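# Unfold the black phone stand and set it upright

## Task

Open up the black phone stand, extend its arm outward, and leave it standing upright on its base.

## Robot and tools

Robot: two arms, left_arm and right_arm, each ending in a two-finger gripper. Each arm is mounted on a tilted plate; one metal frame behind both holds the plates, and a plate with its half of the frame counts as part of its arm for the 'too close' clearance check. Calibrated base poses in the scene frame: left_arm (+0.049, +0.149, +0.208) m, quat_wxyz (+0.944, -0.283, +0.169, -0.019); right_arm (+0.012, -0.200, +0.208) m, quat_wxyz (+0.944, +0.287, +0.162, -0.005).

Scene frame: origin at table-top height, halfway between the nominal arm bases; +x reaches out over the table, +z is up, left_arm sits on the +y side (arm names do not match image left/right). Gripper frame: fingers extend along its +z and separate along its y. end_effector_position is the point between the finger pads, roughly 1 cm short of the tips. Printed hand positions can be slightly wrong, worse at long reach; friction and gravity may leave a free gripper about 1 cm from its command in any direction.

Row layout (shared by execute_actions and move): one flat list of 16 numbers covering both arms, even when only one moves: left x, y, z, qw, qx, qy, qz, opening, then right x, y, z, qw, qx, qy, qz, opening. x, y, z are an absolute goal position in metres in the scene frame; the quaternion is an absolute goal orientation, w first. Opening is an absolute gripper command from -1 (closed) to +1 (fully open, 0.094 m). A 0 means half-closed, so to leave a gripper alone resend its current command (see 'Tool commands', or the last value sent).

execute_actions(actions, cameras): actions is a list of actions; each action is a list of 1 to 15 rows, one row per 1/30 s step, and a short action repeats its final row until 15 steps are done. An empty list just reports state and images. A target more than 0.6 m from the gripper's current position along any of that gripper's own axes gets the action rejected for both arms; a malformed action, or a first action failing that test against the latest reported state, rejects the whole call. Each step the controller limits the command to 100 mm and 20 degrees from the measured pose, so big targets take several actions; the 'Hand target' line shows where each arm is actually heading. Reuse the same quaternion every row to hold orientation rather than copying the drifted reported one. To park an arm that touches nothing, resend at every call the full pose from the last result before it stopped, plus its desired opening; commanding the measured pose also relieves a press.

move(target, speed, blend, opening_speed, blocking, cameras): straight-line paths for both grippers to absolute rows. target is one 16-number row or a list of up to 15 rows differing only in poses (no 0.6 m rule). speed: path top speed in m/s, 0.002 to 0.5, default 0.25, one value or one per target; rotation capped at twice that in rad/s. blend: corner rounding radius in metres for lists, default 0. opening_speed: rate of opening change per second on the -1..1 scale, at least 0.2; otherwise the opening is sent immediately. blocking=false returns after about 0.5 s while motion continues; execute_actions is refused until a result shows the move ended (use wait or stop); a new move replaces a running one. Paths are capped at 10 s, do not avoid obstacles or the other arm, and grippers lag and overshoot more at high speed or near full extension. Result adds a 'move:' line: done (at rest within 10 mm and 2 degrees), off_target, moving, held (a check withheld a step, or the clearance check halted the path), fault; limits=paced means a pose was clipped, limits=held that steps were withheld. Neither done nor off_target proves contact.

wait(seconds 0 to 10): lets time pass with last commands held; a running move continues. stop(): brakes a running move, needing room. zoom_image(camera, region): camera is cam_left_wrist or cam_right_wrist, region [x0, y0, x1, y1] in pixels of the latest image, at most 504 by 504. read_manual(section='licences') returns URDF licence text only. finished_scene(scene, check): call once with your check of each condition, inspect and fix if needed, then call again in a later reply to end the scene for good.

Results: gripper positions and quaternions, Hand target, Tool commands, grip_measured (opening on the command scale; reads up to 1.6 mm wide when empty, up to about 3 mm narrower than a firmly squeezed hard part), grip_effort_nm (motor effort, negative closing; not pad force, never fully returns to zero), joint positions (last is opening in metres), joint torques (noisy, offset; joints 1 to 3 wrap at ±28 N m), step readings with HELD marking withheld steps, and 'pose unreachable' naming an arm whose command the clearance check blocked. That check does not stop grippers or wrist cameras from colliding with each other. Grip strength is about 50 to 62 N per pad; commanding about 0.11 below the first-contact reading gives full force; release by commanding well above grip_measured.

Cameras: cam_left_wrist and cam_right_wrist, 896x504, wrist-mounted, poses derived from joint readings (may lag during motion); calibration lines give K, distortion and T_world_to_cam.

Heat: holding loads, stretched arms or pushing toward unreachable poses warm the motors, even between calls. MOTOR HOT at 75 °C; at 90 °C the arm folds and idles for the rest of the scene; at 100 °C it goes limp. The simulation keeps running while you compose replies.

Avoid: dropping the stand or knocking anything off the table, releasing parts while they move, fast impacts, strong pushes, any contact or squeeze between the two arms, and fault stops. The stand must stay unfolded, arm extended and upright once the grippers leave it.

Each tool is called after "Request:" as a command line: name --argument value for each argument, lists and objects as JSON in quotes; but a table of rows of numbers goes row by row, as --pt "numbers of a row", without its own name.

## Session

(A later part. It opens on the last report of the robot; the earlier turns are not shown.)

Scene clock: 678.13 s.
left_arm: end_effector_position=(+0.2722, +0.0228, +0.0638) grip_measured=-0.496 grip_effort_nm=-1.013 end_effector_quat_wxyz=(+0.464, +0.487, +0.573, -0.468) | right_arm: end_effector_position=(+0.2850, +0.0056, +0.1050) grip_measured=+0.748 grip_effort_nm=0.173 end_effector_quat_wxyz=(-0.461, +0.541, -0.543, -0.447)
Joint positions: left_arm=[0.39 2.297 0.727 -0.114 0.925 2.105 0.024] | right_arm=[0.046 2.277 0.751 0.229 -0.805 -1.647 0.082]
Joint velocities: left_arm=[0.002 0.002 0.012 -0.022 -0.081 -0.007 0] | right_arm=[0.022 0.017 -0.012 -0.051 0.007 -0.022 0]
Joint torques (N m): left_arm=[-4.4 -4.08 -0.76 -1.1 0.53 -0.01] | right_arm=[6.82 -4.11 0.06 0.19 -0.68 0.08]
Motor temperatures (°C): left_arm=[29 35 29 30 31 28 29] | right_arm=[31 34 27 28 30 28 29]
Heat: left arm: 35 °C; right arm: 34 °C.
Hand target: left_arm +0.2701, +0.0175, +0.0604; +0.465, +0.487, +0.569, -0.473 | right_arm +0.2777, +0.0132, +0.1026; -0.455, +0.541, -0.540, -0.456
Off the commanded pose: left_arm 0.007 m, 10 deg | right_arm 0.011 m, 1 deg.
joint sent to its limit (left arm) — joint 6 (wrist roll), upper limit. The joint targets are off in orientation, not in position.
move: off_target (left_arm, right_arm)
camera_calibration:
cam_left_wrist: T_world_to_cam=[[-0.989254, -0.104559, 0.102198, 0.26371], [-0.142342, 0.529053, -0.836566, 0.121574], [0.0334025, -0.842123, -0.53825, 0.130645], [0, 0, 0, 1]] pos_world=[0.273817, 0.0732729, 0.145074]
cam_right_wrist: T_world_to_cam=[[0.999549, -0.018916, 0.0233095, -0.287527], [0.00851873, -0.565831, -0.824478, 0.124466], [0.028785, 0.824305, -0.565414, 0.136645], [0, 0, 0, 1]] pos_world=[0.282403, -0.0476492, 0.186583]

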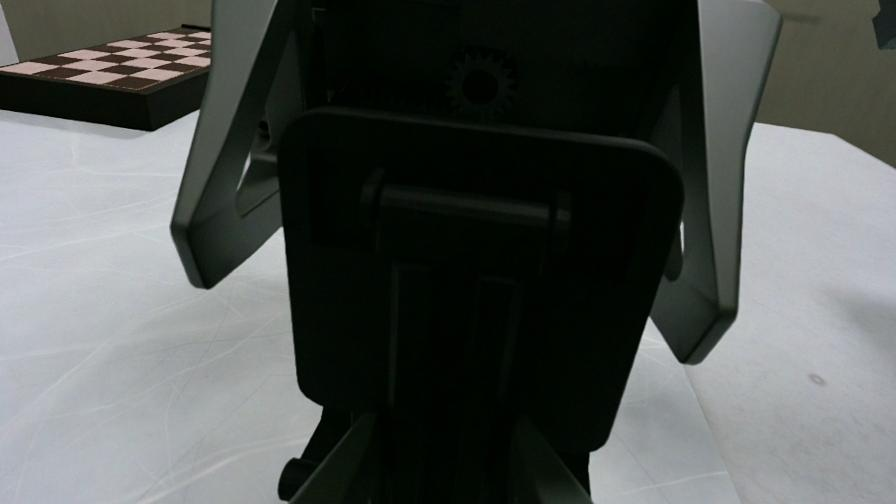

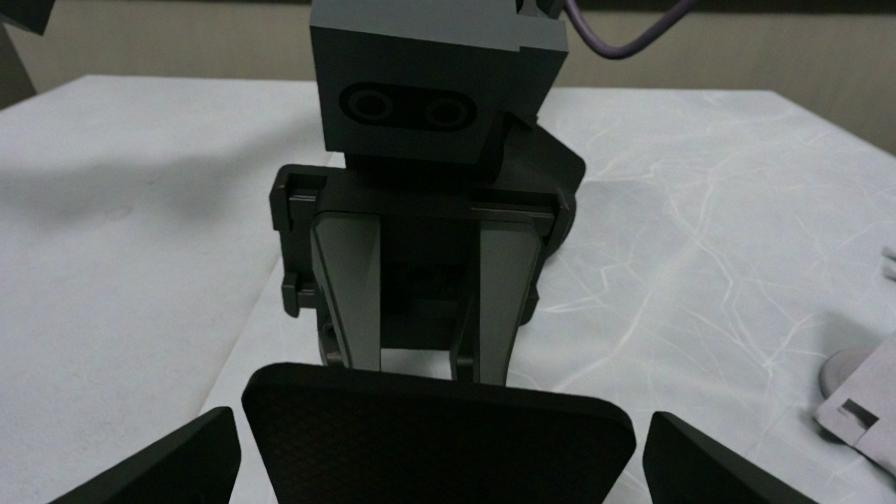

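Request:
move --target '[0.27,0.018,0.06,0.5,0.5,0.5,-0.5,-0.62,0.277,0.013,0.102,0.4545,-0.5417,0.5417,0.4545,0.15]' --opening_speed 0.4

Request:
move --target '[0.27,0.018,0.042,0.5,0.5,0.5,-0.5,-0.68,0.277,0.013,0.135,0.4545,-0.5417,0.5417,0.4545,0.12]' --speed 0.04

Scene clock: 682.47 s.
left_arm: end_effector_position=(+0.2723, +0.0228, +0.0637) grip_measured=-0.496 grip_effort_nm=-1.018 end_effector_quat_wxyz=(+0.464, +0.487, +0.573, -0.468) | right_arm: end_effector_position=(+0.2862, +0.0054, +0.1040) grip_measured=+0.324 grip_effort_nm=-0.979 end_effector_quat_wxyz=(-0.461, +0.541, -0.546, -0.444)
Joint positions: left_arm=[0.39 2.297 0.727 -0.113 0.925 2.105 0.024] | right_arm=[0.046 2.277 0.751 0.235 -0.8 -1.642 0.062]
Joint velocities: left_arm=[-0.012 -0.002 -0.007 -0.007 -0.007 0.037 0.001] | right_arm=[0.002 -0.027 -0.002 -0.007 0.051 0.022 0.002]
Joint torques (N m): left_arm=[-4.34 -3.93 -0.84 -1.11 0.53 0.01] | right_arm=[6.6 -4.22 -0.34 0.16 -0.72 0.06]
Motor temperatures (°C): left_arm=[29 35 29 30 31 28 29] | right_arm=[31 34 27 28 30 28 29]
Heat: left arm: 35 °C; right arm: 34 °C.
Hand target: left_arm +0.2701, +0.0175, +0.0604; +0.465, +0.487, +0.569, -0.473 | right_arm +0.2770, +0.0128, +0.1022; -0.454, +0.542, -0.542, -0.455
Off the commanded pose: left_arm 0.007 m, 10 deg | right_arm 0.012 m, 1 deg.
joint sent to its limit (left arm) — joint 6 (wrist roll), upper limit. The joint targets are off in orientation, not in position.
move: off_target (left_arm, right_arm)
camera_calibration:
cam_left_wrist: T_world_to_cam=[[-0.989271, -0.104719, 0.101869, 0.263798], [-0.142155, 0.529164, -0.836527, 0.121489], [0.0336951, -0.842033, -0.538373, 0.130556], [0, 0, 0, 1]] pos_world=[0.273839, 0.0732696, 0.145043]
cam_right_wrist: T_world_to_cam=[[0.999453, -0.0229791, 0.0237745, -0.288708], [0.00643258, -0.570162, -0.821507, 0.123881], [0.0324328, 0.821211, -0.569703, 0.135657], [0, 0, 0, 1]] pos_world=[0.283353, -0.0474048, 0.185917]

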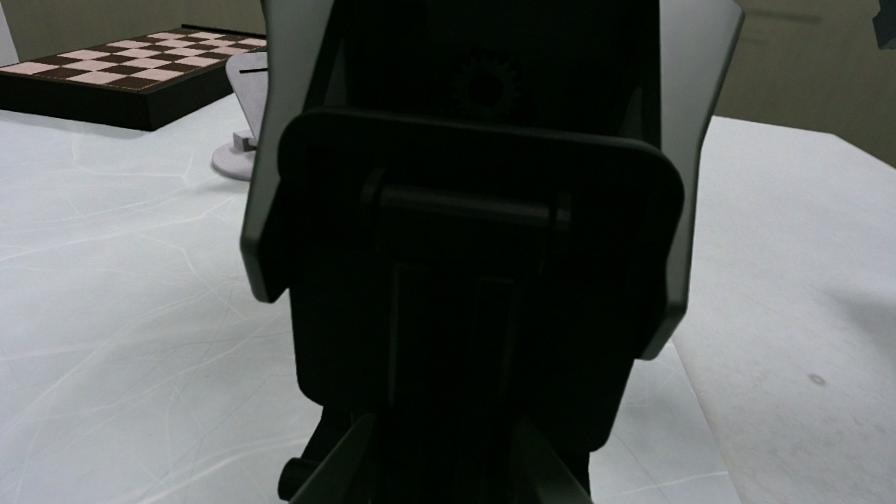

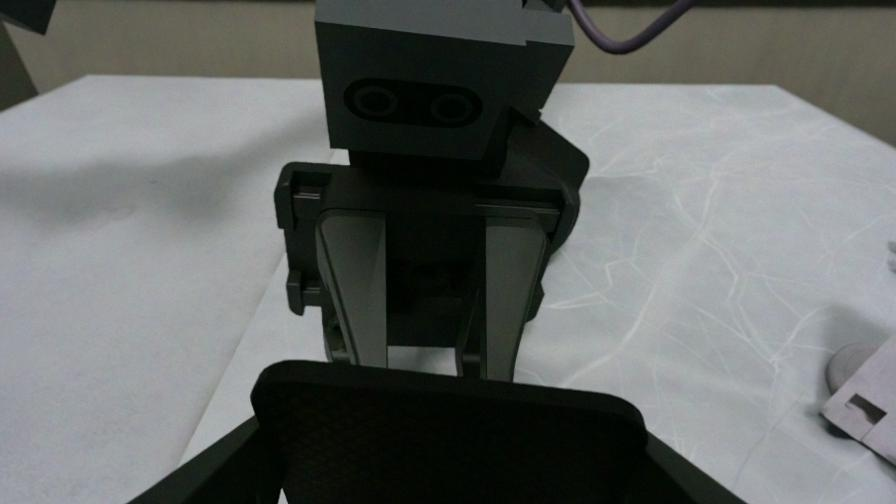

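Scene clock: 685.33 s.
left_arm: end_effector_position=(+0.2741, +0.0223, +0.0582) grip_measured=-0.679 grip_effort_nm=-0.046 end_effector_quat_wxyz=(+0.467, +0.495, +0.573, -0.457) | right_arm: end_effector_position=(+0.2870, +0.0052, +0.1111) grip_measured=+0.324 grip_effort_nm=-0.989 end_effector_quat_wxyz=(-0.441, +0.555, -0.568, -0.418)
Joint positions: left_arm=[0.39 2.307 0.729 -0.08 0.915 2.105 0.015] | right_arm=[0.098 2.204 0.692 0.291 -0.702 -1.555 0.062]
Joint velocities: left_arm=[-0.007 0.022 -0.002 0.007 0.007 -0.051 0] | right_arm=[-0.002 -0.012 0.012 0.007 0.007 0.037 -0.001]
Joint torques (N m): left_arm=[-2.17 -0.7 1.99 -1.15 0.48 0] | right_arm=[8.18 -7.65 -0.94 -0.16 -1.56 0.06]
Motor temperatures (°C): left_arm=[29 35 29 30 31 28 29] | right_arm=[31 34 27 28 30 28 29]
Heat: left arm: 35 °C; right arm: 34 °C.
Hand target: left_arm +0.2697, +0.0179, +0.0432; +0.460, +0.485, +0.579, -0.467 | right_arm +0.2769, +0.0130, +0.1340; -0.454, +0.542, -0.542, -0.455
Off the commanded pose: left_arm 0.017 m, 10 deg | right_arm 0.027 m, 6 deg.
joint sent to its limit (left arm) — joint 6 (wrist roll), upper limit. The joint targets are off in orientation, not in position.
move: off_target (left_arm, right_arm)
camera_calibration:
cam_left_wrist: T_world_to_cam=[[-0.990637, -0.110267, 0.0804971, 0.267855], [-0.127917, 0.543645, -0.82951, 0.112735], [0.0477054, -0.832041, -0.55266, 0.123817], [0, 0, 0, 1]] pos_world=[0.273861, 0.0712682, 0.140382]
cam_right_wrist: T_world_to_cam=[[0.999011, -0.0372452, 0.0242779, -0.289509], [-0.0049369, -0.635628, -0.77198, 0.127607], [0.0441842, 0.771097, -0.635183, 0.144022], [0, 0, 0, 1]] pos_world=[0.283489, -0.0407277, 0.197019]

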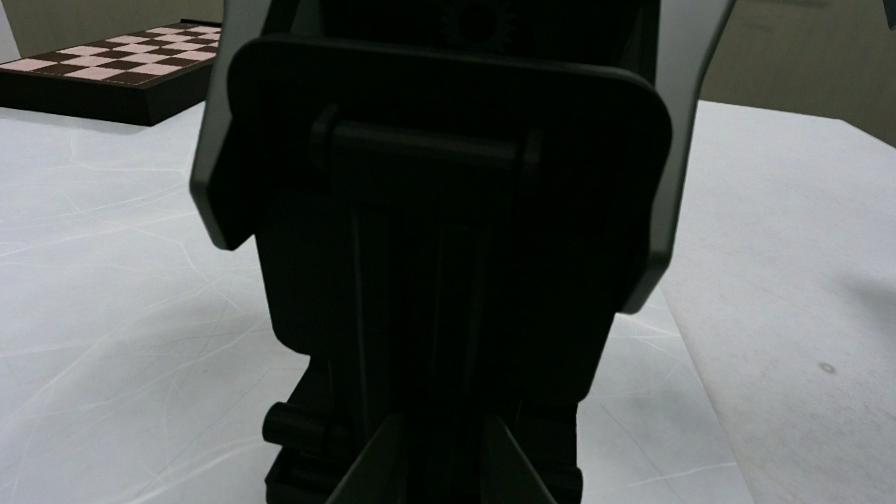

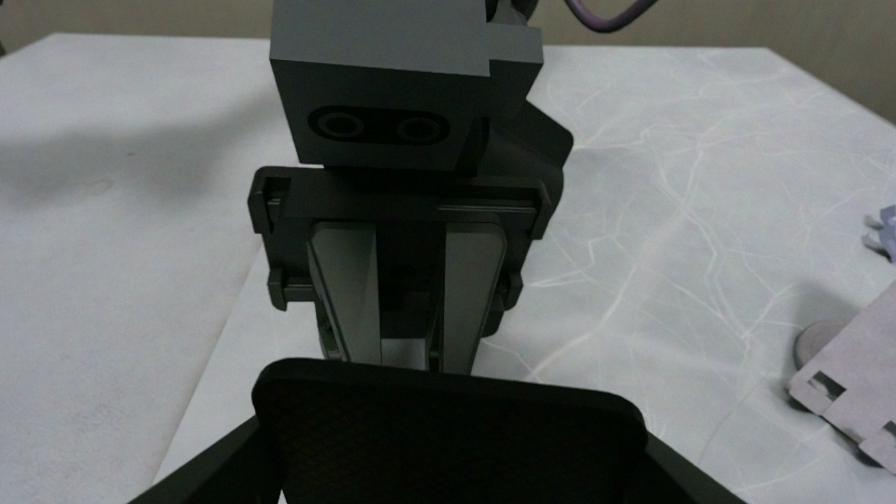

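Request:
zoom_image --camera "cam_left_wrist" --region '[220, 250, 640, 504]'

Scaled by 1.200.

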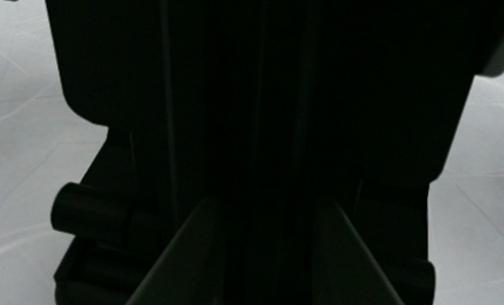

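Request:
move --pt "0.272 0.025 0.055 0.5 0.5 0.5 -0.5 -0.1 0.277 0.013 0.135 0.4545 -0.5417 0.5417 0.4545 0.12" --pt "0.276 0.085 0.075 0.5 0.5 0.5 -0.5 -0.1 0.277 0.005 0.145 0.4545 -0.5417 0.5417 0.4545 0.12" --pt "0.276 0.085 0.075 0.5 0.5 0.5 -0.5 -0.1 0.270 -0.045 0.13 0.4545 -0.5417 0.5417 0.4545 0.12" --speed 0.08

Scene clock: 699.63 s.
left_arm: end_effector_position=(+0.2703, +0.0817, +0.0746) grip_measured=-0.101 grip_effort_nm=0.076 end_effector_quat_wxyz=(+0.406, +0.470, +0.633, -0.462) | right_arm: end_effector_position=(+0.2646, -0.0430, +0.1191) grip_measured=+0.324 grip_effort_nm=-0.984 end_effector_quat_wxyz=(-0.438, +0.551, -0.551, -0.447)
Joint positions: left_arm=[0.533 2.069 0.704 -0.367 0.82 2.104 0.042] | right_arm=[-0.065 2.08 0.669 -0.029 -0.783 -1.805 0.062]
Joint velocities: left_arm=[0.007 -0.012 -0.012 -0.007 -0.007 0.007 -0.001] | right_arm=[-0.007 0.007 0.002 -0.051 -0.051 0.037 -0.001]
Joint torques (N m): left_arm=[-2.77 -8.13 -0.18 -1.54 0.44 0.01] | right_arm=[4.16 -7.64 0.06 -0.6 -1.16 -0.1]
Motor temperatures (°C): left_arm=[29 35 29 30 31 28 28] | right_arm=[32 35 27 28 31 28 30]
Heat: left arm: 35 °C; right arm: 35 °C.
Hand target: left_arm +0.2761, +0.0853, +0.0752; +0.411, +0.474, +0.633, -0.454 | right_arm +0.2692, -0.0453, +0.1291; -0.454, +0.542, -0.543, -0.453
Off the commanded pose: left_arm 0.007 m, 20 deg | right_arm 0.012 m, 3 deg.
joint sent to its limit (left arm) — joint 6 (wrist roll), upper limit. The joint targets are off in orientation, not in position.
move: off_target (left_arm, right_arm)
camera_calibration:
cam_left_wrist: T_world_to_cam=[[-0.963658, -0.150957, 0.2204, 0.25493], [-0.266365, 0.605764, -0.749733, 0.12002], [-0.0203327, -0.781193, -0.623959, 0.202085], [0, 0, 0, 1]] pos_world=[0.281743, 0.123647, 0.159889]
cam_right_wrist: T_world_to_cam=[[0.999986, 0.00522159, -0.000536215, -0.264611], [0.00269613, -0.598596, -0.801046, 0.106109], [-0.00450371, 0.801034, -0.598602, 0.197043], [0, 0, 0, 1]] pos_world=[0.265209, -0.0929398, 0.202806]

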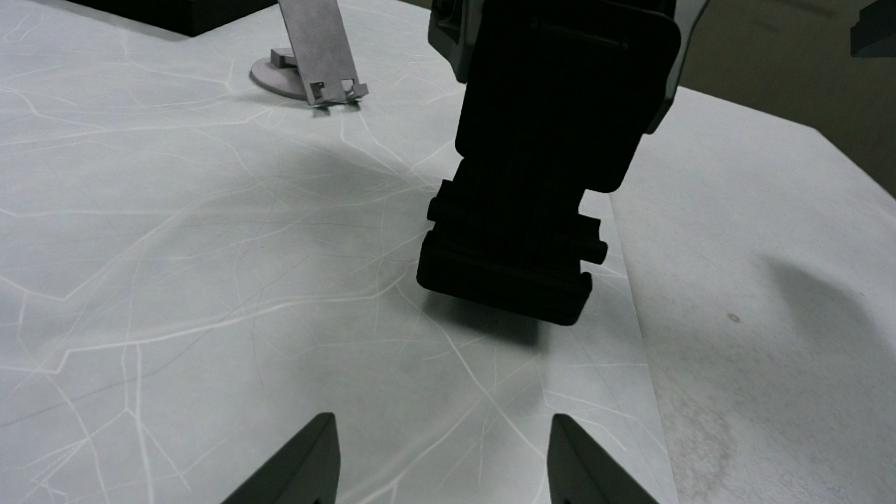

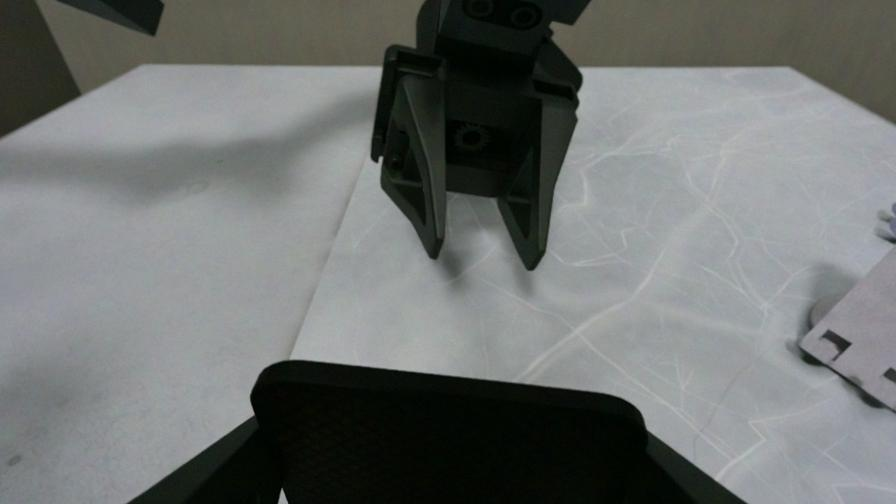

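Request:
move --pt "0.272 0.06 0.066 0.5 0.5 0.5 -0.5 -0.1 0.270 -0.045 0.115 0.4545 -0.5417 0.5417 0.4545 0.12" --pt "0.264 0.0 0.064 0.5 0.5 0.5 -0.5 -0.1 0.270 -0.045 0.112 0.4545 -0.5417 0.5417 0.4545 0.12" --speed 0.08

Request:
zoom_image --camera "cam_left_wrist" --region '[220, 200, 680, 504]'

Scene clock: 707.67 s.
left_arm: end_effector_position=(+0.2647, +0.0049, +0.0670) grip_measured=-0.101 grip_effort_nm=0.071 end_effector_quat_wxyz=(+0.472, +0.497, +0.552, -0.475) | right_arm: end_effector_position=(+0.2790, -0.0500, +0.1094) grip_measured=+0.324 grip_effort_nm=-0.989 end_effector_quat_wxyz=(-0.453, +0.556, -0.549, -0.428)
Joint positions: left_arm=[0.339 2.342 0.718 -0.056 0.937 2.104 0.042] | right_arm=[-0.097 2.101 0.714 -0.039 -0.789 -1.857 0.062]
Joint velocities: left_arm=[0.007 0.012 -0.002 0.051 -0.022 0.022 -0.002] | right_arm=[-0.007 0.002 -0.007 0.037 0.051 -0.022 0]
Joint torques (N m): left_arm=[-4.63 -3.18 -0.62 -0.96 0.74 -0.01] | right_arm=[4.11 -4.07 0.12 -0.64 -1.13 -0.14]
Motor temperatures (°C): left_arm=[29 36 29 30 31 28 28] | right_arm=[31 35 27 28 31 28 30]
Heat: left arm: 36 °C; right arm: 35 °C.
Hand target: left_arm +0.2640, -0.0015, +0.0645; +0.479, +0.492, +0.546, -0.480 | right_arm +0.2704, -0.0456, +0.1120; -0.454, +0.541, -0.543, -0.453
Off the commanded pose: left_arm 0.006 m, 7 deg | right_arm 0.011 m, 4 deg.
joint sent to its limit (left arm) — joint 6 (wrist roll), upper limit. The joint targets are off in orientation, not in position.
move: off_target (left_arm, right_arm)
camera_calibration:
cam_left_wrist: T_world_to_cam=[[-0.994682, -0.070973, 0.0746416, 0.257126], [-0.10052, 0.510917, -0.853733, 0.122824], [0.0224563, -0.856695, -0.515334, 0.118971], [0, 0, 0, 1]] pos_world=[0.265433, 0.057418, 0.146977]
cam_right_wrist: T_world_to_cam=[[0.998902, -0.016795, 0.0437433, -0.284598], [0.0247248, -0.604082, -0.796538, 0.0872437], [0.0398024, 0.796745, -0.603004, 0.184874], [0, 0, 0, 1]] pos_world=[0.27477, -0.099375, 0.193422]

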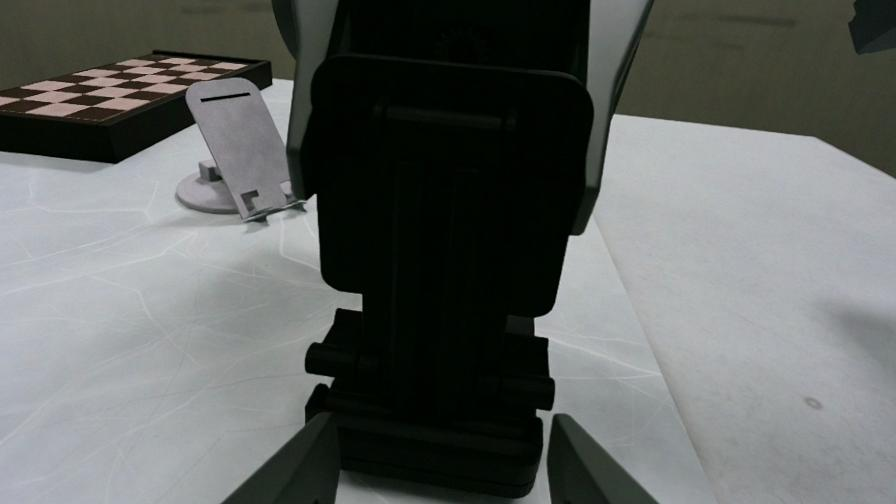

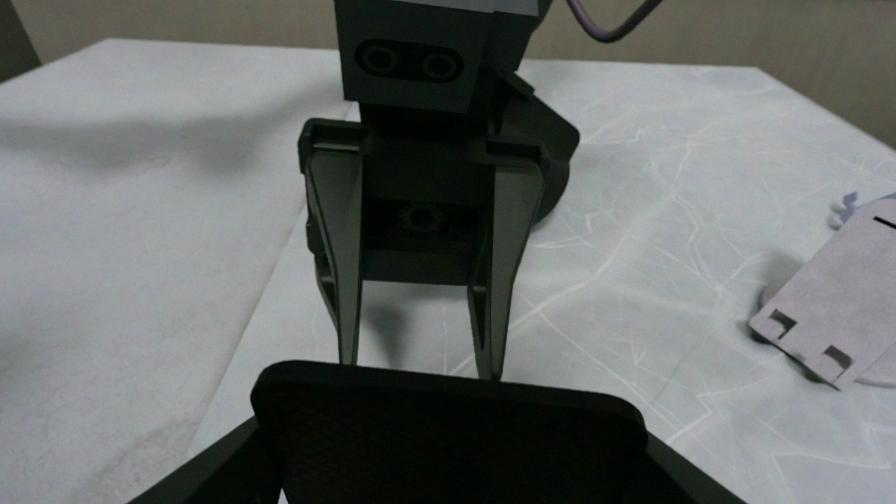

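Scaled by 1.096.

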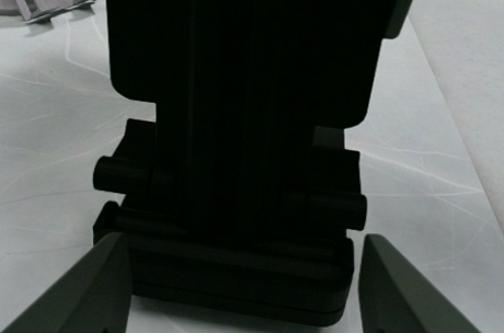

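Request:
move --target '[0.262,-0.042,0.062,0.5,0.5,0.5,-0.5,-0.1,0.270,-0.045,0.112,0.4545,-0.5417,0.5417,0.4545,0.12]' --speed 0.06

Request:
zoom_image --camera "cam_left_wrist" --region '[220, 200, 680, 504]'

Scene clock: 713.03 s.
left_arm: end_effector_position=(+0.2770, -0.0347, +0.0656) grip_measured=-0.101 grip_effort_nm=0.081 end_effector_quat_wxyz=(+0.516, +0.524, +0.498, -0.459) | right_arm: end_effector_position=(+0.2789, -0.0500, +0.1095) grip_measured=+0.324 grip_effort_nm=-0.984 end_effector_quat_wxyz=(-0.453, +0.556, -0.549, -0.429)
Joint positions: left_arm=[0.21 2.455 0.775 0.114 0.987 2.079 0.042] | right_arm=[-0.097 2.101 0.714 -0.039 -0.789 -1.857 0.062]
Joint velocities: left_arm=[-0.002 0.007 0.022 -0.081 -0.081 -0.007 -0.001] | right_arm=[0.007 -0.002 -0.017 0.022 0.007 0.022 -0.001]
Joint torques (N m): left_arm=[-4.23 -1.35 0.83 -1.38 0.82 -0.1] | right_arm=[4.3 -3.84 0.08 -0.53 -1.15 -0.15]
Motor temperatures (°C): left_arm=[29 36 29 30 31 28 28] | right_arm=[31 34 27 28 31 28 31]
Heat: left arm: 36 °C; right arm: 34 °C.
Hand target: left_arm +0.2621, -0.0421, +0.0630; +0.501, +0.500, +0.502, -0.497 | right_arm +0.2704, -0.0452, +0.1120; -0.454, +0.541, -0.543, -0.454
Off the commanded pose: left_arm 0.017 m, 6 deg | right_arm 0.011 m, 4 deg.
move: off_target (left_arm, right_arm)
camera_calibration:
cam_left_wrist: T_world_to_cam=[[-0.996853, -0.0454836, -0.0649292, 0.277295], [0.0362202, 0.467238, -0.88339, 0.105686], [0.0705171, -0.882961, -0.46412, 0.0664777], [0, 0, 0, 1]] pos_world=[0.267906, 0.021929, 0.14222]
cam_right_wrist: T_world_to_cam=[[0.998904, -0.0165199, 0.0437938, -0.284519], [0.024934, -0.604023, -0.796577, 0.0872122], [0.0396118, 0.796795, -0.602949, 0.184933], [0, 0, 0, 1]] pos_world=[0.274707, -0.099376, 0.193437]

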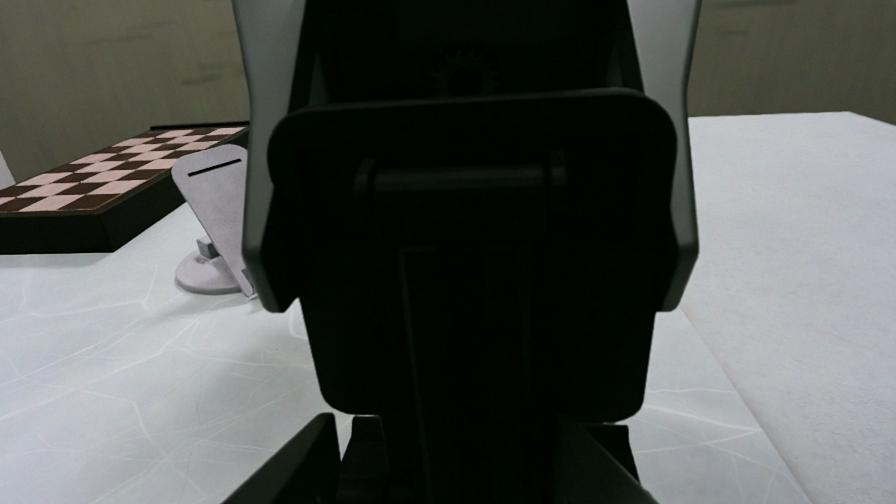

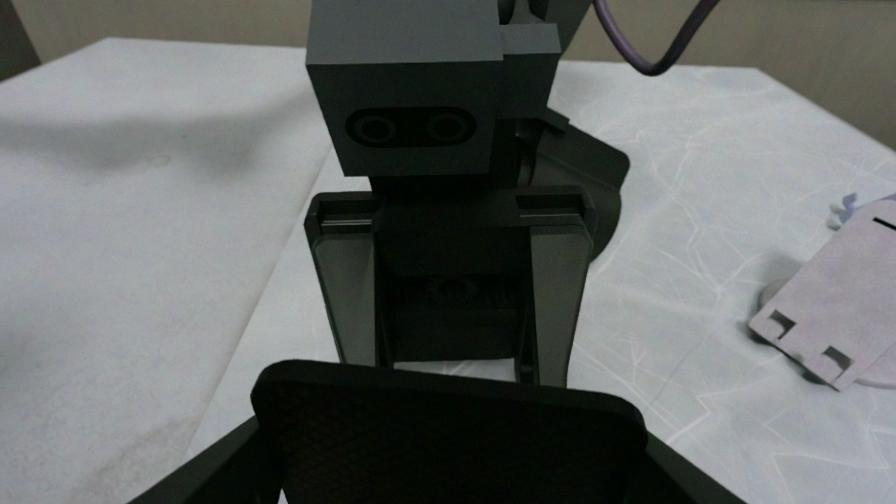

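Scaled by 1.096.

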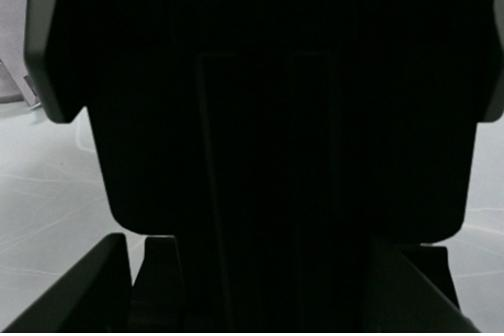

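Request:
move --target '[0.266,-0.046,0.062,0.5,0.5,0.5,-0.5,-0.62,0.270,-0.045,0.112,0.4545,-0.5417,0.5417,0.4545,0.12]' --opening_speed 0.4

Request:
zoom_image --camera "cam_left_wrist" --region '[220, 200, 680, 504]'

Scene clock: 716.83 s.
left_arm: end_effector_position=(+0.2779, -0.0368, +0.0645) grip_measured=-0.492 grip_effort_nm=-0.999 end_effector_quat_wxyz=(+0.511, +0.521, +0.502, -0.464) | right_arm: end_effector_position=(+0.2842, -0.0516, +0.1090) grip_measured=+0.324 grip_effort_nm=-0.979 end_effector_quat_wxyz=(-0.460, +0.556, -0.548, -0.423)
Joint positions: left_arm=[0.203 2.461 0.781 0.121 0.983 2.051 0.024] | right_arm=[-0.101 2.101 0.724 -0.038 -0.795 -1.863 0.062]
Joint velocities: left_arm=[0.017 -0.007 -0.007 0.007 0.037 -0.037 -0.002] | right_arm=[0.012 0.002 0.002 -0.007 0.007 0.007 0]
Joint torques (N m): left_arm=[-4.93 -1.52 1.36 -1.31 0.86 -0.08] | right_arm=[4.45 -3.92 -0.88 -0.64 -1.07 -0.03]
Motor temperatures (°C): left_arm=[29 35 29 30 31 28 28] | right_arm=[31 34 27 28 32 28 31]
Heat: left arm: 35 °C; right arm: 34 °C.
Hand target: left_arm +0.2657, -0.0455, +0.0624; +0.500, +0.500, +0.502, -0.498 | right_arm +0.2705, -0.0454, +0.1121; -0.454, +0.541, -0.543, -0.454
Off the commanded pose: left_arm 0.015 m, 5 deg | right_arm 0.016 m, 4 deg.
move: off_target (left_arm, right_arm)
camera_calibration:
cam_left_wrist: T_world_to_cam=[[-0.99799, -0.0428591, -0.0466715, 0.27727], [0.0211529, 0.468956, -0.882968, 0.109859], [0.0597301, -0.882181, -0.467107, 0.067224], [0, 0, 0, 1]] pos_world=[0.270374, 0.0196682, 0.141344]
cam_right_wrist: T_world_to_cam=[[0.997997, -0.0257877, 0.057773, -0.291535], [0.0305554, -0.603142, -0.797048, 0.0842525], [0.0553994, 0.797217, -0.601146, 0.181047], [0, 0, 0, 1]] pos_world=[0.278347, -0.101035, 0.192832]

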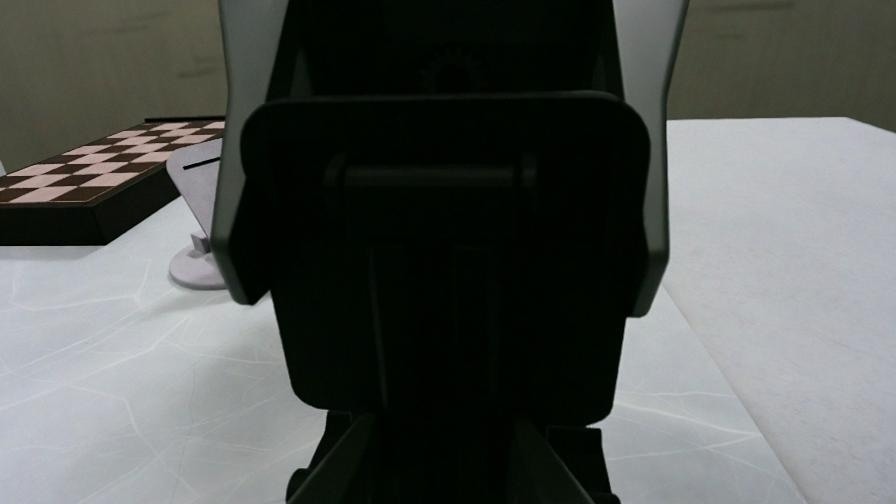

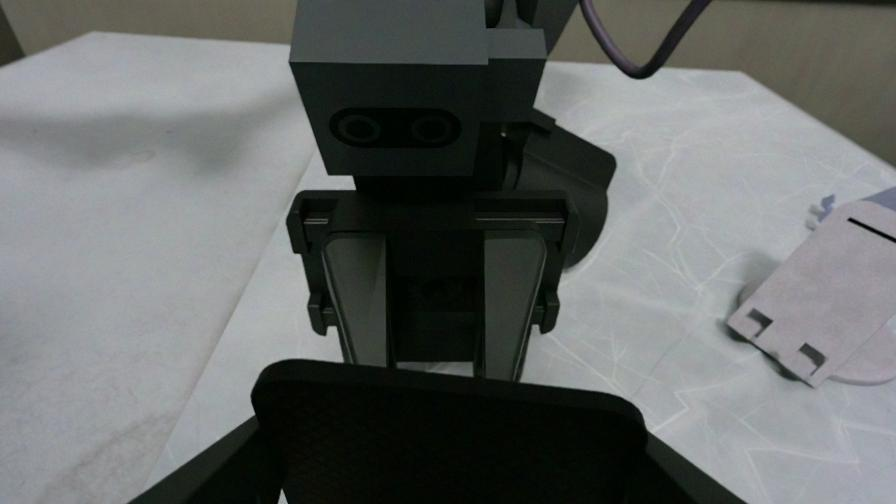

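Scaled by 1.096.

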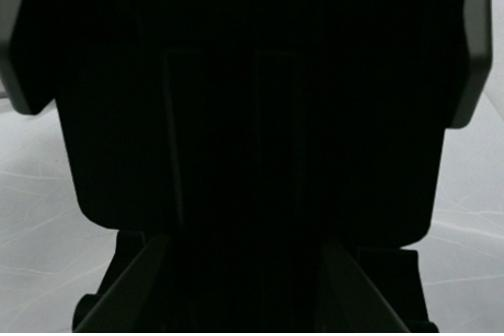

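Request:
move --target '[0.268,-0.052,0.05,0.5,0.5,0.5,-0.5,-0.7,0.276,-0.045,0.15,0.4545,-0.5417,0.5417,0.4545,0.1]' --speed 0.03

Scene clock: 720.07 s.
left_arm: end_effector_position=(+0.2849, -0.0442, +0.0716) grip_measured=-0.494 grip_effort_nm=-1.013 end_effector_quat_wxyz=(+0.533, +0.508, +0.488, -0.469) | right_arm: end_effector_position=(+0.2887, -0.0558, +0.1199) grip_measured=+0.324 grip_effort_nm=-0.984 end_effector_quat_wxyz=(-0.441, +0.570, -0.564, -0.404)
Joint positions: left_arm=[0.18 2.483 0.805 0.137 1.039 2.04 0.024] | right_arm=[-0.059 2.005 0.688 -0.034 -0.722 -1.788 0.062]
Joint velocities: left_arm=[0.002 -0.012 -0.007 -0.007 -0.007 -0.022 0.001] | right_arm=[-0.007 0.002 0.017 -0.037 -0.037 0.022 0]
Joint torques (N m): left_arm=[-3.18 0.31 3.07 -1.32 0.28 0.05] | right_arm=[7.6 -7.94 -0.95 -0.75 -1.74 0.33]
Motor temperatures (°C): left_arm=[29 35 29 30 31 28 28] | right_arm=[31 35 27 28 32 28 31]
Heat: left arm: 35 °C; right arm: 35 °C.
Hand target: left_arm +0.2667, -0.0512, +0.0526; +0.500, +0.500, +0.501, -0.498 | right_arm +0.2763, -0.0452, +0.1480; -0.453, +0.542, -0.543, -0.454
Off the commanded pose: left_arm 0.029 m, 5 deg | right_arm 0.034 m, 7 deg.
move: off_target (left_arm, right_arm)
camera_calibration:
cam_left_wrist: T_world_to_cam=[[-0.996358, -0.0586676, -0.0618702, 0.284274], [0.0316332, 0.419498, -0.907205, 0.116011], [0.079178, -0.905859, -0.416114, 0.0534288], [0, 0, 0, 1]] pos_world=[0.275338, 0.0164101, 0.145067]
cam_right_wrist: T_world_to_cam=[[0.997968, -0.0262754, 0.0580416, -0.296804], [0.0266186, -0.655728, -0.754528, 0.0834181], [0.057885, 0.75454, -0.653696, 0.193915], [0, 0, 0, 1]] pos_world=[0.282756, -0.0994156, 0.20693]

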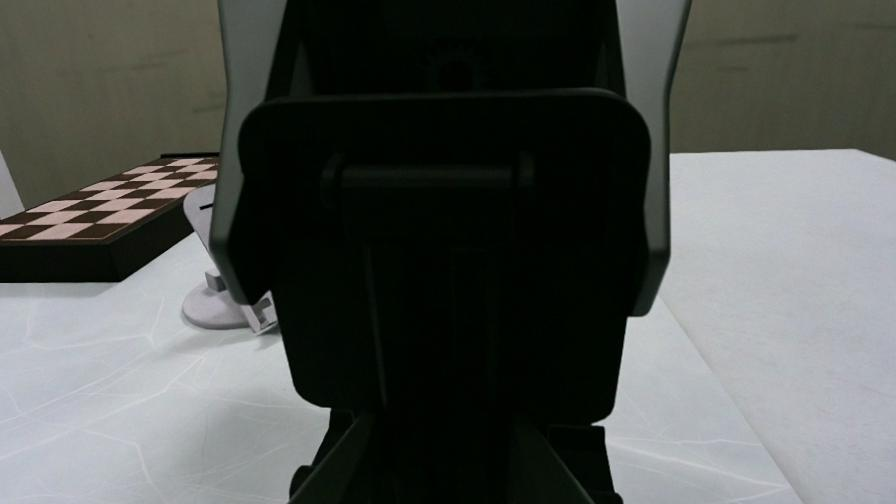

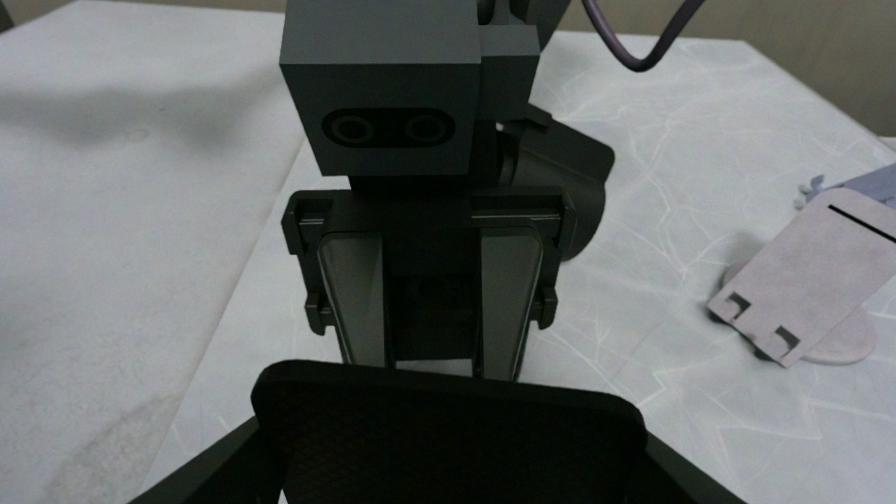

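Request:
move --target '[0.268,-0.05,0.03,0.5,0.5,0.5,-0.5,-0.75,0.276,-0.045,0.17,0.4545,-0.5417,0.5417,0.4545,0.05]' --speed 0.03 --cameras '["cam_left_wrist"]'

Scene clock: 723.07 s.
left_arm: end_effector_position=(+0.2867, -0.0452, +0.0775) grip_measured=-0.494 grip_effort_nm=-1.013 end_effector_quat_wxyz=(+0.549, +0.500, +0.474, -0.473) | right_arm: end_effector_position=(+0.2912, -0.0560, +0.1304) grip_measured=+0.323 grip_effort_nm=-0.979 end_effector_quat_wxyz=(-0.434, +0.582, -0.569, -0.387)
Joint positions: left_arm=[0.178 2.492 0.822 0.106 1.08 2.077 0.024] | right_arm=[-0.017 1.937 0.661 -0.025 -0.672 -1.742 0.062]
Joint velocities: left_arm=[-0.012 -0.017 0.027 -0.051 0.007 -0.037 0] | right_arm=[0.007 -0.012 -0.017 0.007 0.007 0.007 0]
Joint torques (N m): left_arm=[0.35 3.44 6.82 -1.62 -0.22 0.32] | right_arm=[7.35 -8.57 -0.59 -0.86 -2.17 0.5]
Motor temperatures (°C): left_arm=[29 35 29 30 31 28 28] | right_arm=[31 35 27 28 32 28 31]
Heat: left arm: 35 °C; right arm: 35 °C.
Hand target: left_arm +0.2650, -0.0479, +0.0375; +0.500, +0.499, +0.504, -0.497 | right_arm +0.2771, -0.0453, +0.1663; -0.452, +0.542, -0.544, -0.453
Off the commanded pose: left_arm 0.051 m, 7 deg | right_arm 0.044 m, 10 deg.
joint sent to its limit (left arm) — joint 6 (wrist roll), upper limit. The joint targets are off in position, not in orientation.
move: off_target (left_arm, right_arm)
camera_calibration:
cam_left_wrist: T_world_to_cam=[[-0.994701, -0.0658259, -0.0789775, 0.286881], [0.0480639, 0.381335, -0.923186, 0.116551], [0.0908865, -0.92209, -0.376151, 0.0476717], [0, 0, 0, 1]] pos_world=[0.275426, 0.0183966, 0.148188]
Images, in order (width x height): cam_left_wrist 896x504.

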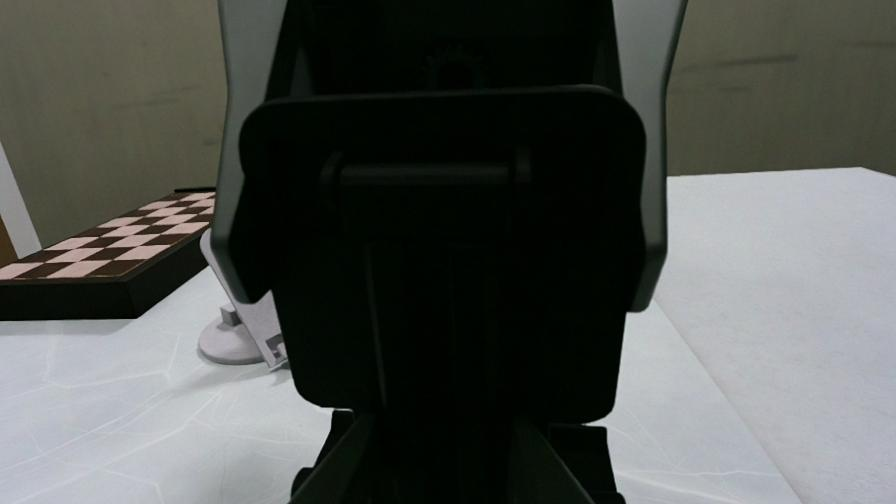

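Request:
move --target '[0.268,-0.048,0.012,0.4777,0.5233,0.5233,-0.4777,-0.8,0.276,-0.045,0.19,0.4545,-0.5417,0.5417,0.4545,0.05]' --speed 0.03 --cameras '["cam_left_wrist"]'

Scene clock: 726.67 s.
left_arm: end_effector_position=(+0.2872, -0.0451, +0.0787) grip_measured=-0.498 grip_effort_nm=-1.013 end_effector_quat_wxyz=(+0.549, +0.497, +0.475, -0.476) | right_arm: end_effector_position=(+0.2941, -0.0570, +0.1381) grip_measured=+0.323 grip_effort_nm=-0.984 end_effector_quat_wxyz=(-0.421, +0.588, -0.583, -0.370)
Joint positions: left_arm=[0.178 2.491 0.822 0.105 1.086 2.07 0.024] | right_arm=[0.023 1.874 0.636 -0.012 -0.612 -1.674 0.062]
Joint velocities: left_arm=[0.007 -0.007 0.007 0.066 0.007 0.007 0] | right_arm=[0.002 -0.002 0.007 -0.007 -0.095 0.037 -0.001]
Joint torques (N m): left_arm=[1.37 2.17 5.61 -1.26 -1.11 0.14] | right_arm=[7.58 -9.63 -0.18 -0.95 -2.68 0.39]
Motor temperatures (°C): left_arm=[29 35 29 30 31 28 28] | right_arm=[32 36 27 28 33 28 31]
Heat: left arm: 35 °C; right arm: 36 °C.
Hand target: left_arm +0.2646, -0.0429, +0.0239; +0.476, +0.522, +0.521, -0.479 | right_arm +0.2777, -0.0451, +0.1836; -0.451, +0.543, -0.547, -0.451
Off the commanded pose: left_arm 0.069 m, 10 deg | right_arm 0.056 m, 13 deg.
move: off_target (left_arm, right_arm)
camera_calibration:
cam_left_wrist: T_world_to_cam=[[-0.995047, -0.0680329, -0.0724765, 0.286915], [0.0417332, 0.375827, -0.92575, 0.11933], [0.0902201, -0.924189, -0.371126, 0.0477903], [0, 0, 0, 1]] pos_world=[0.276202, 0.0188394, 0.149001]
Images, in order (width x height): cam_left_wrist 896x504.

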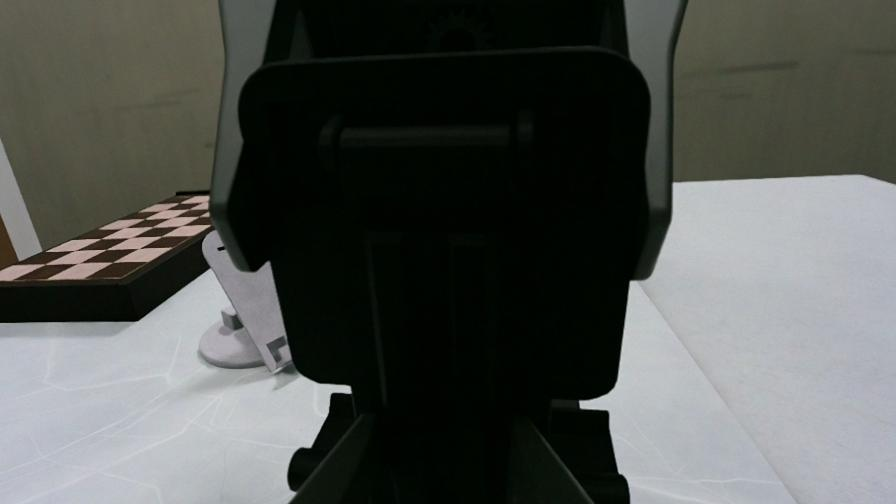

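Request:
move --target '[0.268,-0.046,0.012,0.4777,0.5233,0.5233,-0.4777,-0.8,0.272,-0.043,0.22,0.4777,-0.5233,0.5233,0.4777,0.05]' --speed 0.04 --cameras '["cam_left_wrist"]'

Scene clock: 729.87 s.
left_arm: end_effector_position=(+0.2868, -0.0457, +0.0845) grip_measured=-0.501 grip_effort_nm=-1.013 end_effector_quat_wxyz=(+0.551, +0.487, +0.470, -0.487) | right_arm: end_effector_position=(+0.2938, -0.0580, +0.1490) grip_measured=+0.323 grip_effort_nm=-0.984 end_effector_quat_wxyz=(-0.424, +0.582, -0.588, -0.368)
Joint positions: left_arm=[0.172 2.489 0.828 0.073 1.108 2.074 0.023] | right_arm=[0.043 1.822 0.609 -0.007 -0.607 -1.634 0.062]
Joint velocities: left_arm=[-0.012 -0.002 -0.037 -0.066 -0.095 -0.022 0] | right_arm=[-0.007 0.002 -0.007 0.051 -0.051 -0.037 -0.001]
Joint torques (N m): left_arm=[2.47 1.52 4.96 -1.12 -1.37 0.2] | right_arm=[8.06 -10.41 -0.21 -0.95 -3.35 0.53]
Motor temperatures (°C): left_arm=[29 34 29 30 31 28 29] | right_arm=[32 37 27 28 34 28 31]
Heat: left arm: 34 °C; right arm: 37 °C.
Hand target: left_arm +0.2646, -0.0405, +0.0253; +0.476, +0.521, +0.520, -0.481 | right_arm +0.2753, -0.0440, +0.2087; -0.471, +0.525, -0.532, -0.468
Off the commanded pose: left_arm 0.075 m, 11 deg | right_arm 0.076 m, 17 deg.
move: off_target (left_arm, right_arm)
camera_calibration:
cam_left_wrist: T_world_to_cam=[[-0.996407, -0.0630687, -0.0565225, 0.286203], [0.0309092, 0.350552, -0.936033, 0.127797], [0.0788484, -0.934417, -0.347343, 0.0502779], [0, 0, 0, 1]] pos_world=[0.27726, 0.0202313, 0.153263]
Images, in order (width x height): cam_left_wrist 896x504.

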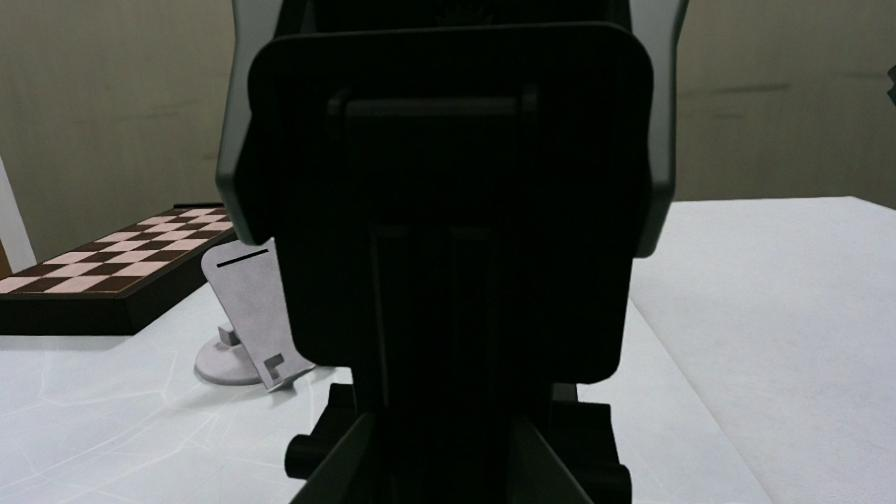

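Request:
move --target '[0.268,-0.044,-0.005,0.4777,0.5233,0.5233,-0.4777,-0.8,0.272,-0.043,0.235,0.5,-0.5,0.5,0.5,0.05]' --speed 0.04 --cameras '["cam_left_wrist"]'

Scene clock: 733.73 s.
left_arm: end_effector_position=(+0.2875, -0.0447, +0.0874) grip_measured=-0.503 grip_effort_nm=-1.013 end_effector_quat_wxyz=(+0.552, +0.485, +0.467, -0.492) | right_arm: end_effector_position=(+0.2940, -0.0584, +0.1528) grip_measured=+0.323 grip_effort_nm=-0.979 end_effector_quat_wxyz=(-0.429, +0.577, -0.588, -0.370)
Joint positions: left_arm=[0.172 2.484 0.835 0.042 1.117 2.088 0.023] | right_arm=[0.043 1.808 0.6 -0.002 -0.618 -1.624 0.062]
Joint velocities: left_arm=[-0.017 -0.032 0.012 0.022 -0.022 0.022 -0.001] | right_arm=[-0.022 -0.007 -0.017 -0.081 0.051 0.066 0]
Joint torques (N m): left_arm=[5.18 3.93 6.58 -0.9 -1.57 0.21] | right_arm=[8.13 -10.69 -0.14 -0.96 -3.75 0.46]
Motor temperatures (°C): left_arm=[29 34 29 30 32 28 29] | right_arm=[32 37 27 28 37 28 31]
Heat: left arm: 34 °C; right arm: 37 °C.
Hand target: left_arm +0.2636, -0.0369, +0.0148; +0.472, +0.519, +0.529, -0.478 | right_arm +0.2759, -0.0446, +0.2206; -0.487, +0.512, -0.522, -0.479
Off the commanded pose: left_arm 0.094 m, 12 deg | right_arm 0.086 m, 22 deg; orientation clipped.
joint sent to its limit (left arm) — joint 6 (wrist roll), upper limit. The joint targets are off in position, not in orientation.
move: off_target (left_arm, right_arm); limits=paced
camera_calibration:
cam_left_wrist: T_world_to_cam=[[-0.996734, -0.0596976, -0.0543744, 0.287157], [0.0309399, 0.33964, -0.940047, 0.129981], [0.0745862, -0.938659, -0.336684, 0.0522492], [0, 0, 0, 1]] pos_world=[0.278301, 0.0220402, 0.155393]
Images, in order (width x height): cam_left_wrist 896x504.

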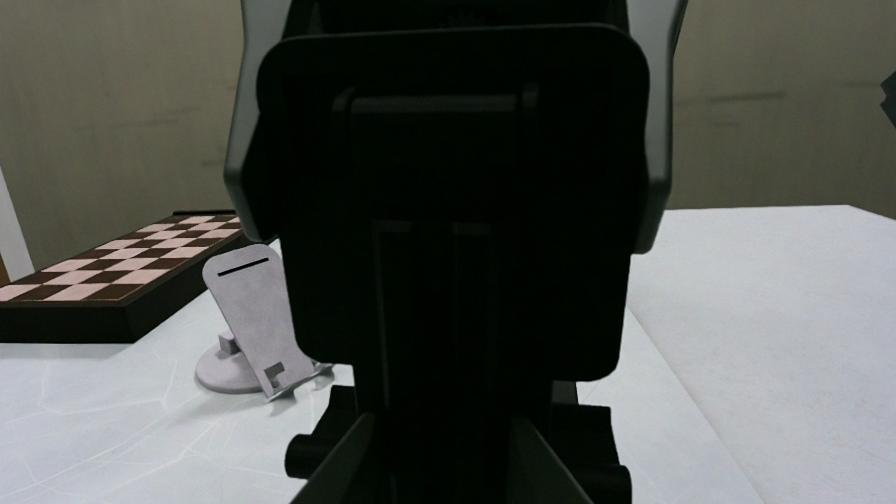

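Request:
move --pt "0.268 -0.044 -0.01 0.4777 0.5233 0.5233 -0.4777 -0.8 0.272 -0.043 0.20 0.5 -0.5 0.5 0.5 0.05" --pt "0.268 -0.044 -0.01 0.4777 0.5233 0.5233 -0.4777 -0.8 0.272 -0.043 0.255 0.5 -0.5 0.5 0.5 0.05" --speed 0.12 --cameras '["cam_left_wrist"]'

Scene clock: 739.97 s.
left_arm: end_effector_position=(+0.2864, -0.0452, +0.0840) grip_measured=-0.572 grip_effort_nm=-0.969 end_effector_quat_wxyz=(+0.549, +0.493, +0.467, -0.486) | right_arm: end_effector_position=(+0.2929, -0.0599, +0.1817) grip_measured=+0.321 grip_effort_nm=-0.984 end_effector_quat_wxyz=(-0.434, +0.566, -0.591, -0.377)
Joint positions: left_arm=[0.172 2.486 0.835 0.048 1.099 2.095 0.02] | right_arm=[0.092 1.69 0.573 -0.05 -0.621 -1.544 0.062]
Joint velocities: left_arm=[0.002 0.017 -0.007 0.007 0.095 -0.037 -0.002] | right_arm=[0.017 0.012 0.002 0.081 0.051 -0.022 -0.001]
Joint torques (N m): left_arm=[5.67 5.12 7.47 -0.89 -1.39 0.12] | right_arm=[7.39 -8.29 1.4 -0.64 -3.83 0.29]
Motor temperatures (°C): left_arm=[29 34 29 30 32 28 29] | right_arm=[32 38 27 28 40 28 31]
Heat: left arm: 34 °C; right arm: 40 °C.
Hand target: left_arm +0.2631, -0.0373, +0.0106; +0.471, +0.518, +0.531, -0.477 | right_arm +0.2755, -0.0463, +0.2443; -0.490, +0.507, -0.517, -0.485
Off the commanded pose: left_arm 0.096 m, 11 deg | right_arm 0.078 m, 21 deg; orientation clipped.
joint sent to its limit (left arm) — joint 6 (wrist roll), upper limit. The joint targets are off in position, not in orientation.
move: off_target (left_arm, right_arm); limits=paced
camera_calibration:
cam_left_wrist: T_world_to_cam=[[-0.996415, -0.0536578, -0.0654077, 0.286939], [0.0421277, 0.355766, -0.933625, 0.124007], [0.0733661, -0.933033, -0.35223, 0.0526288], [0, 0, 0, 1]] pos_world=[0.276825, 0.0203836, 0.153081]
Images, in order (width x height): cam_left_wrist 896x504.

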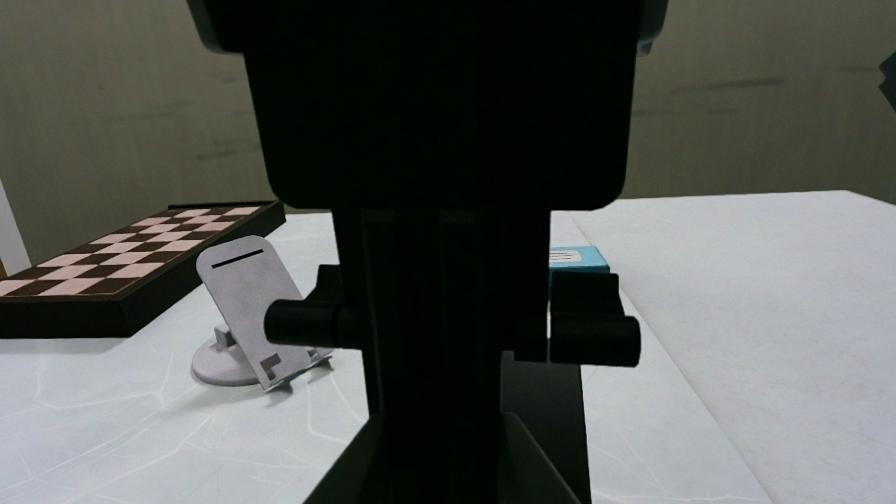

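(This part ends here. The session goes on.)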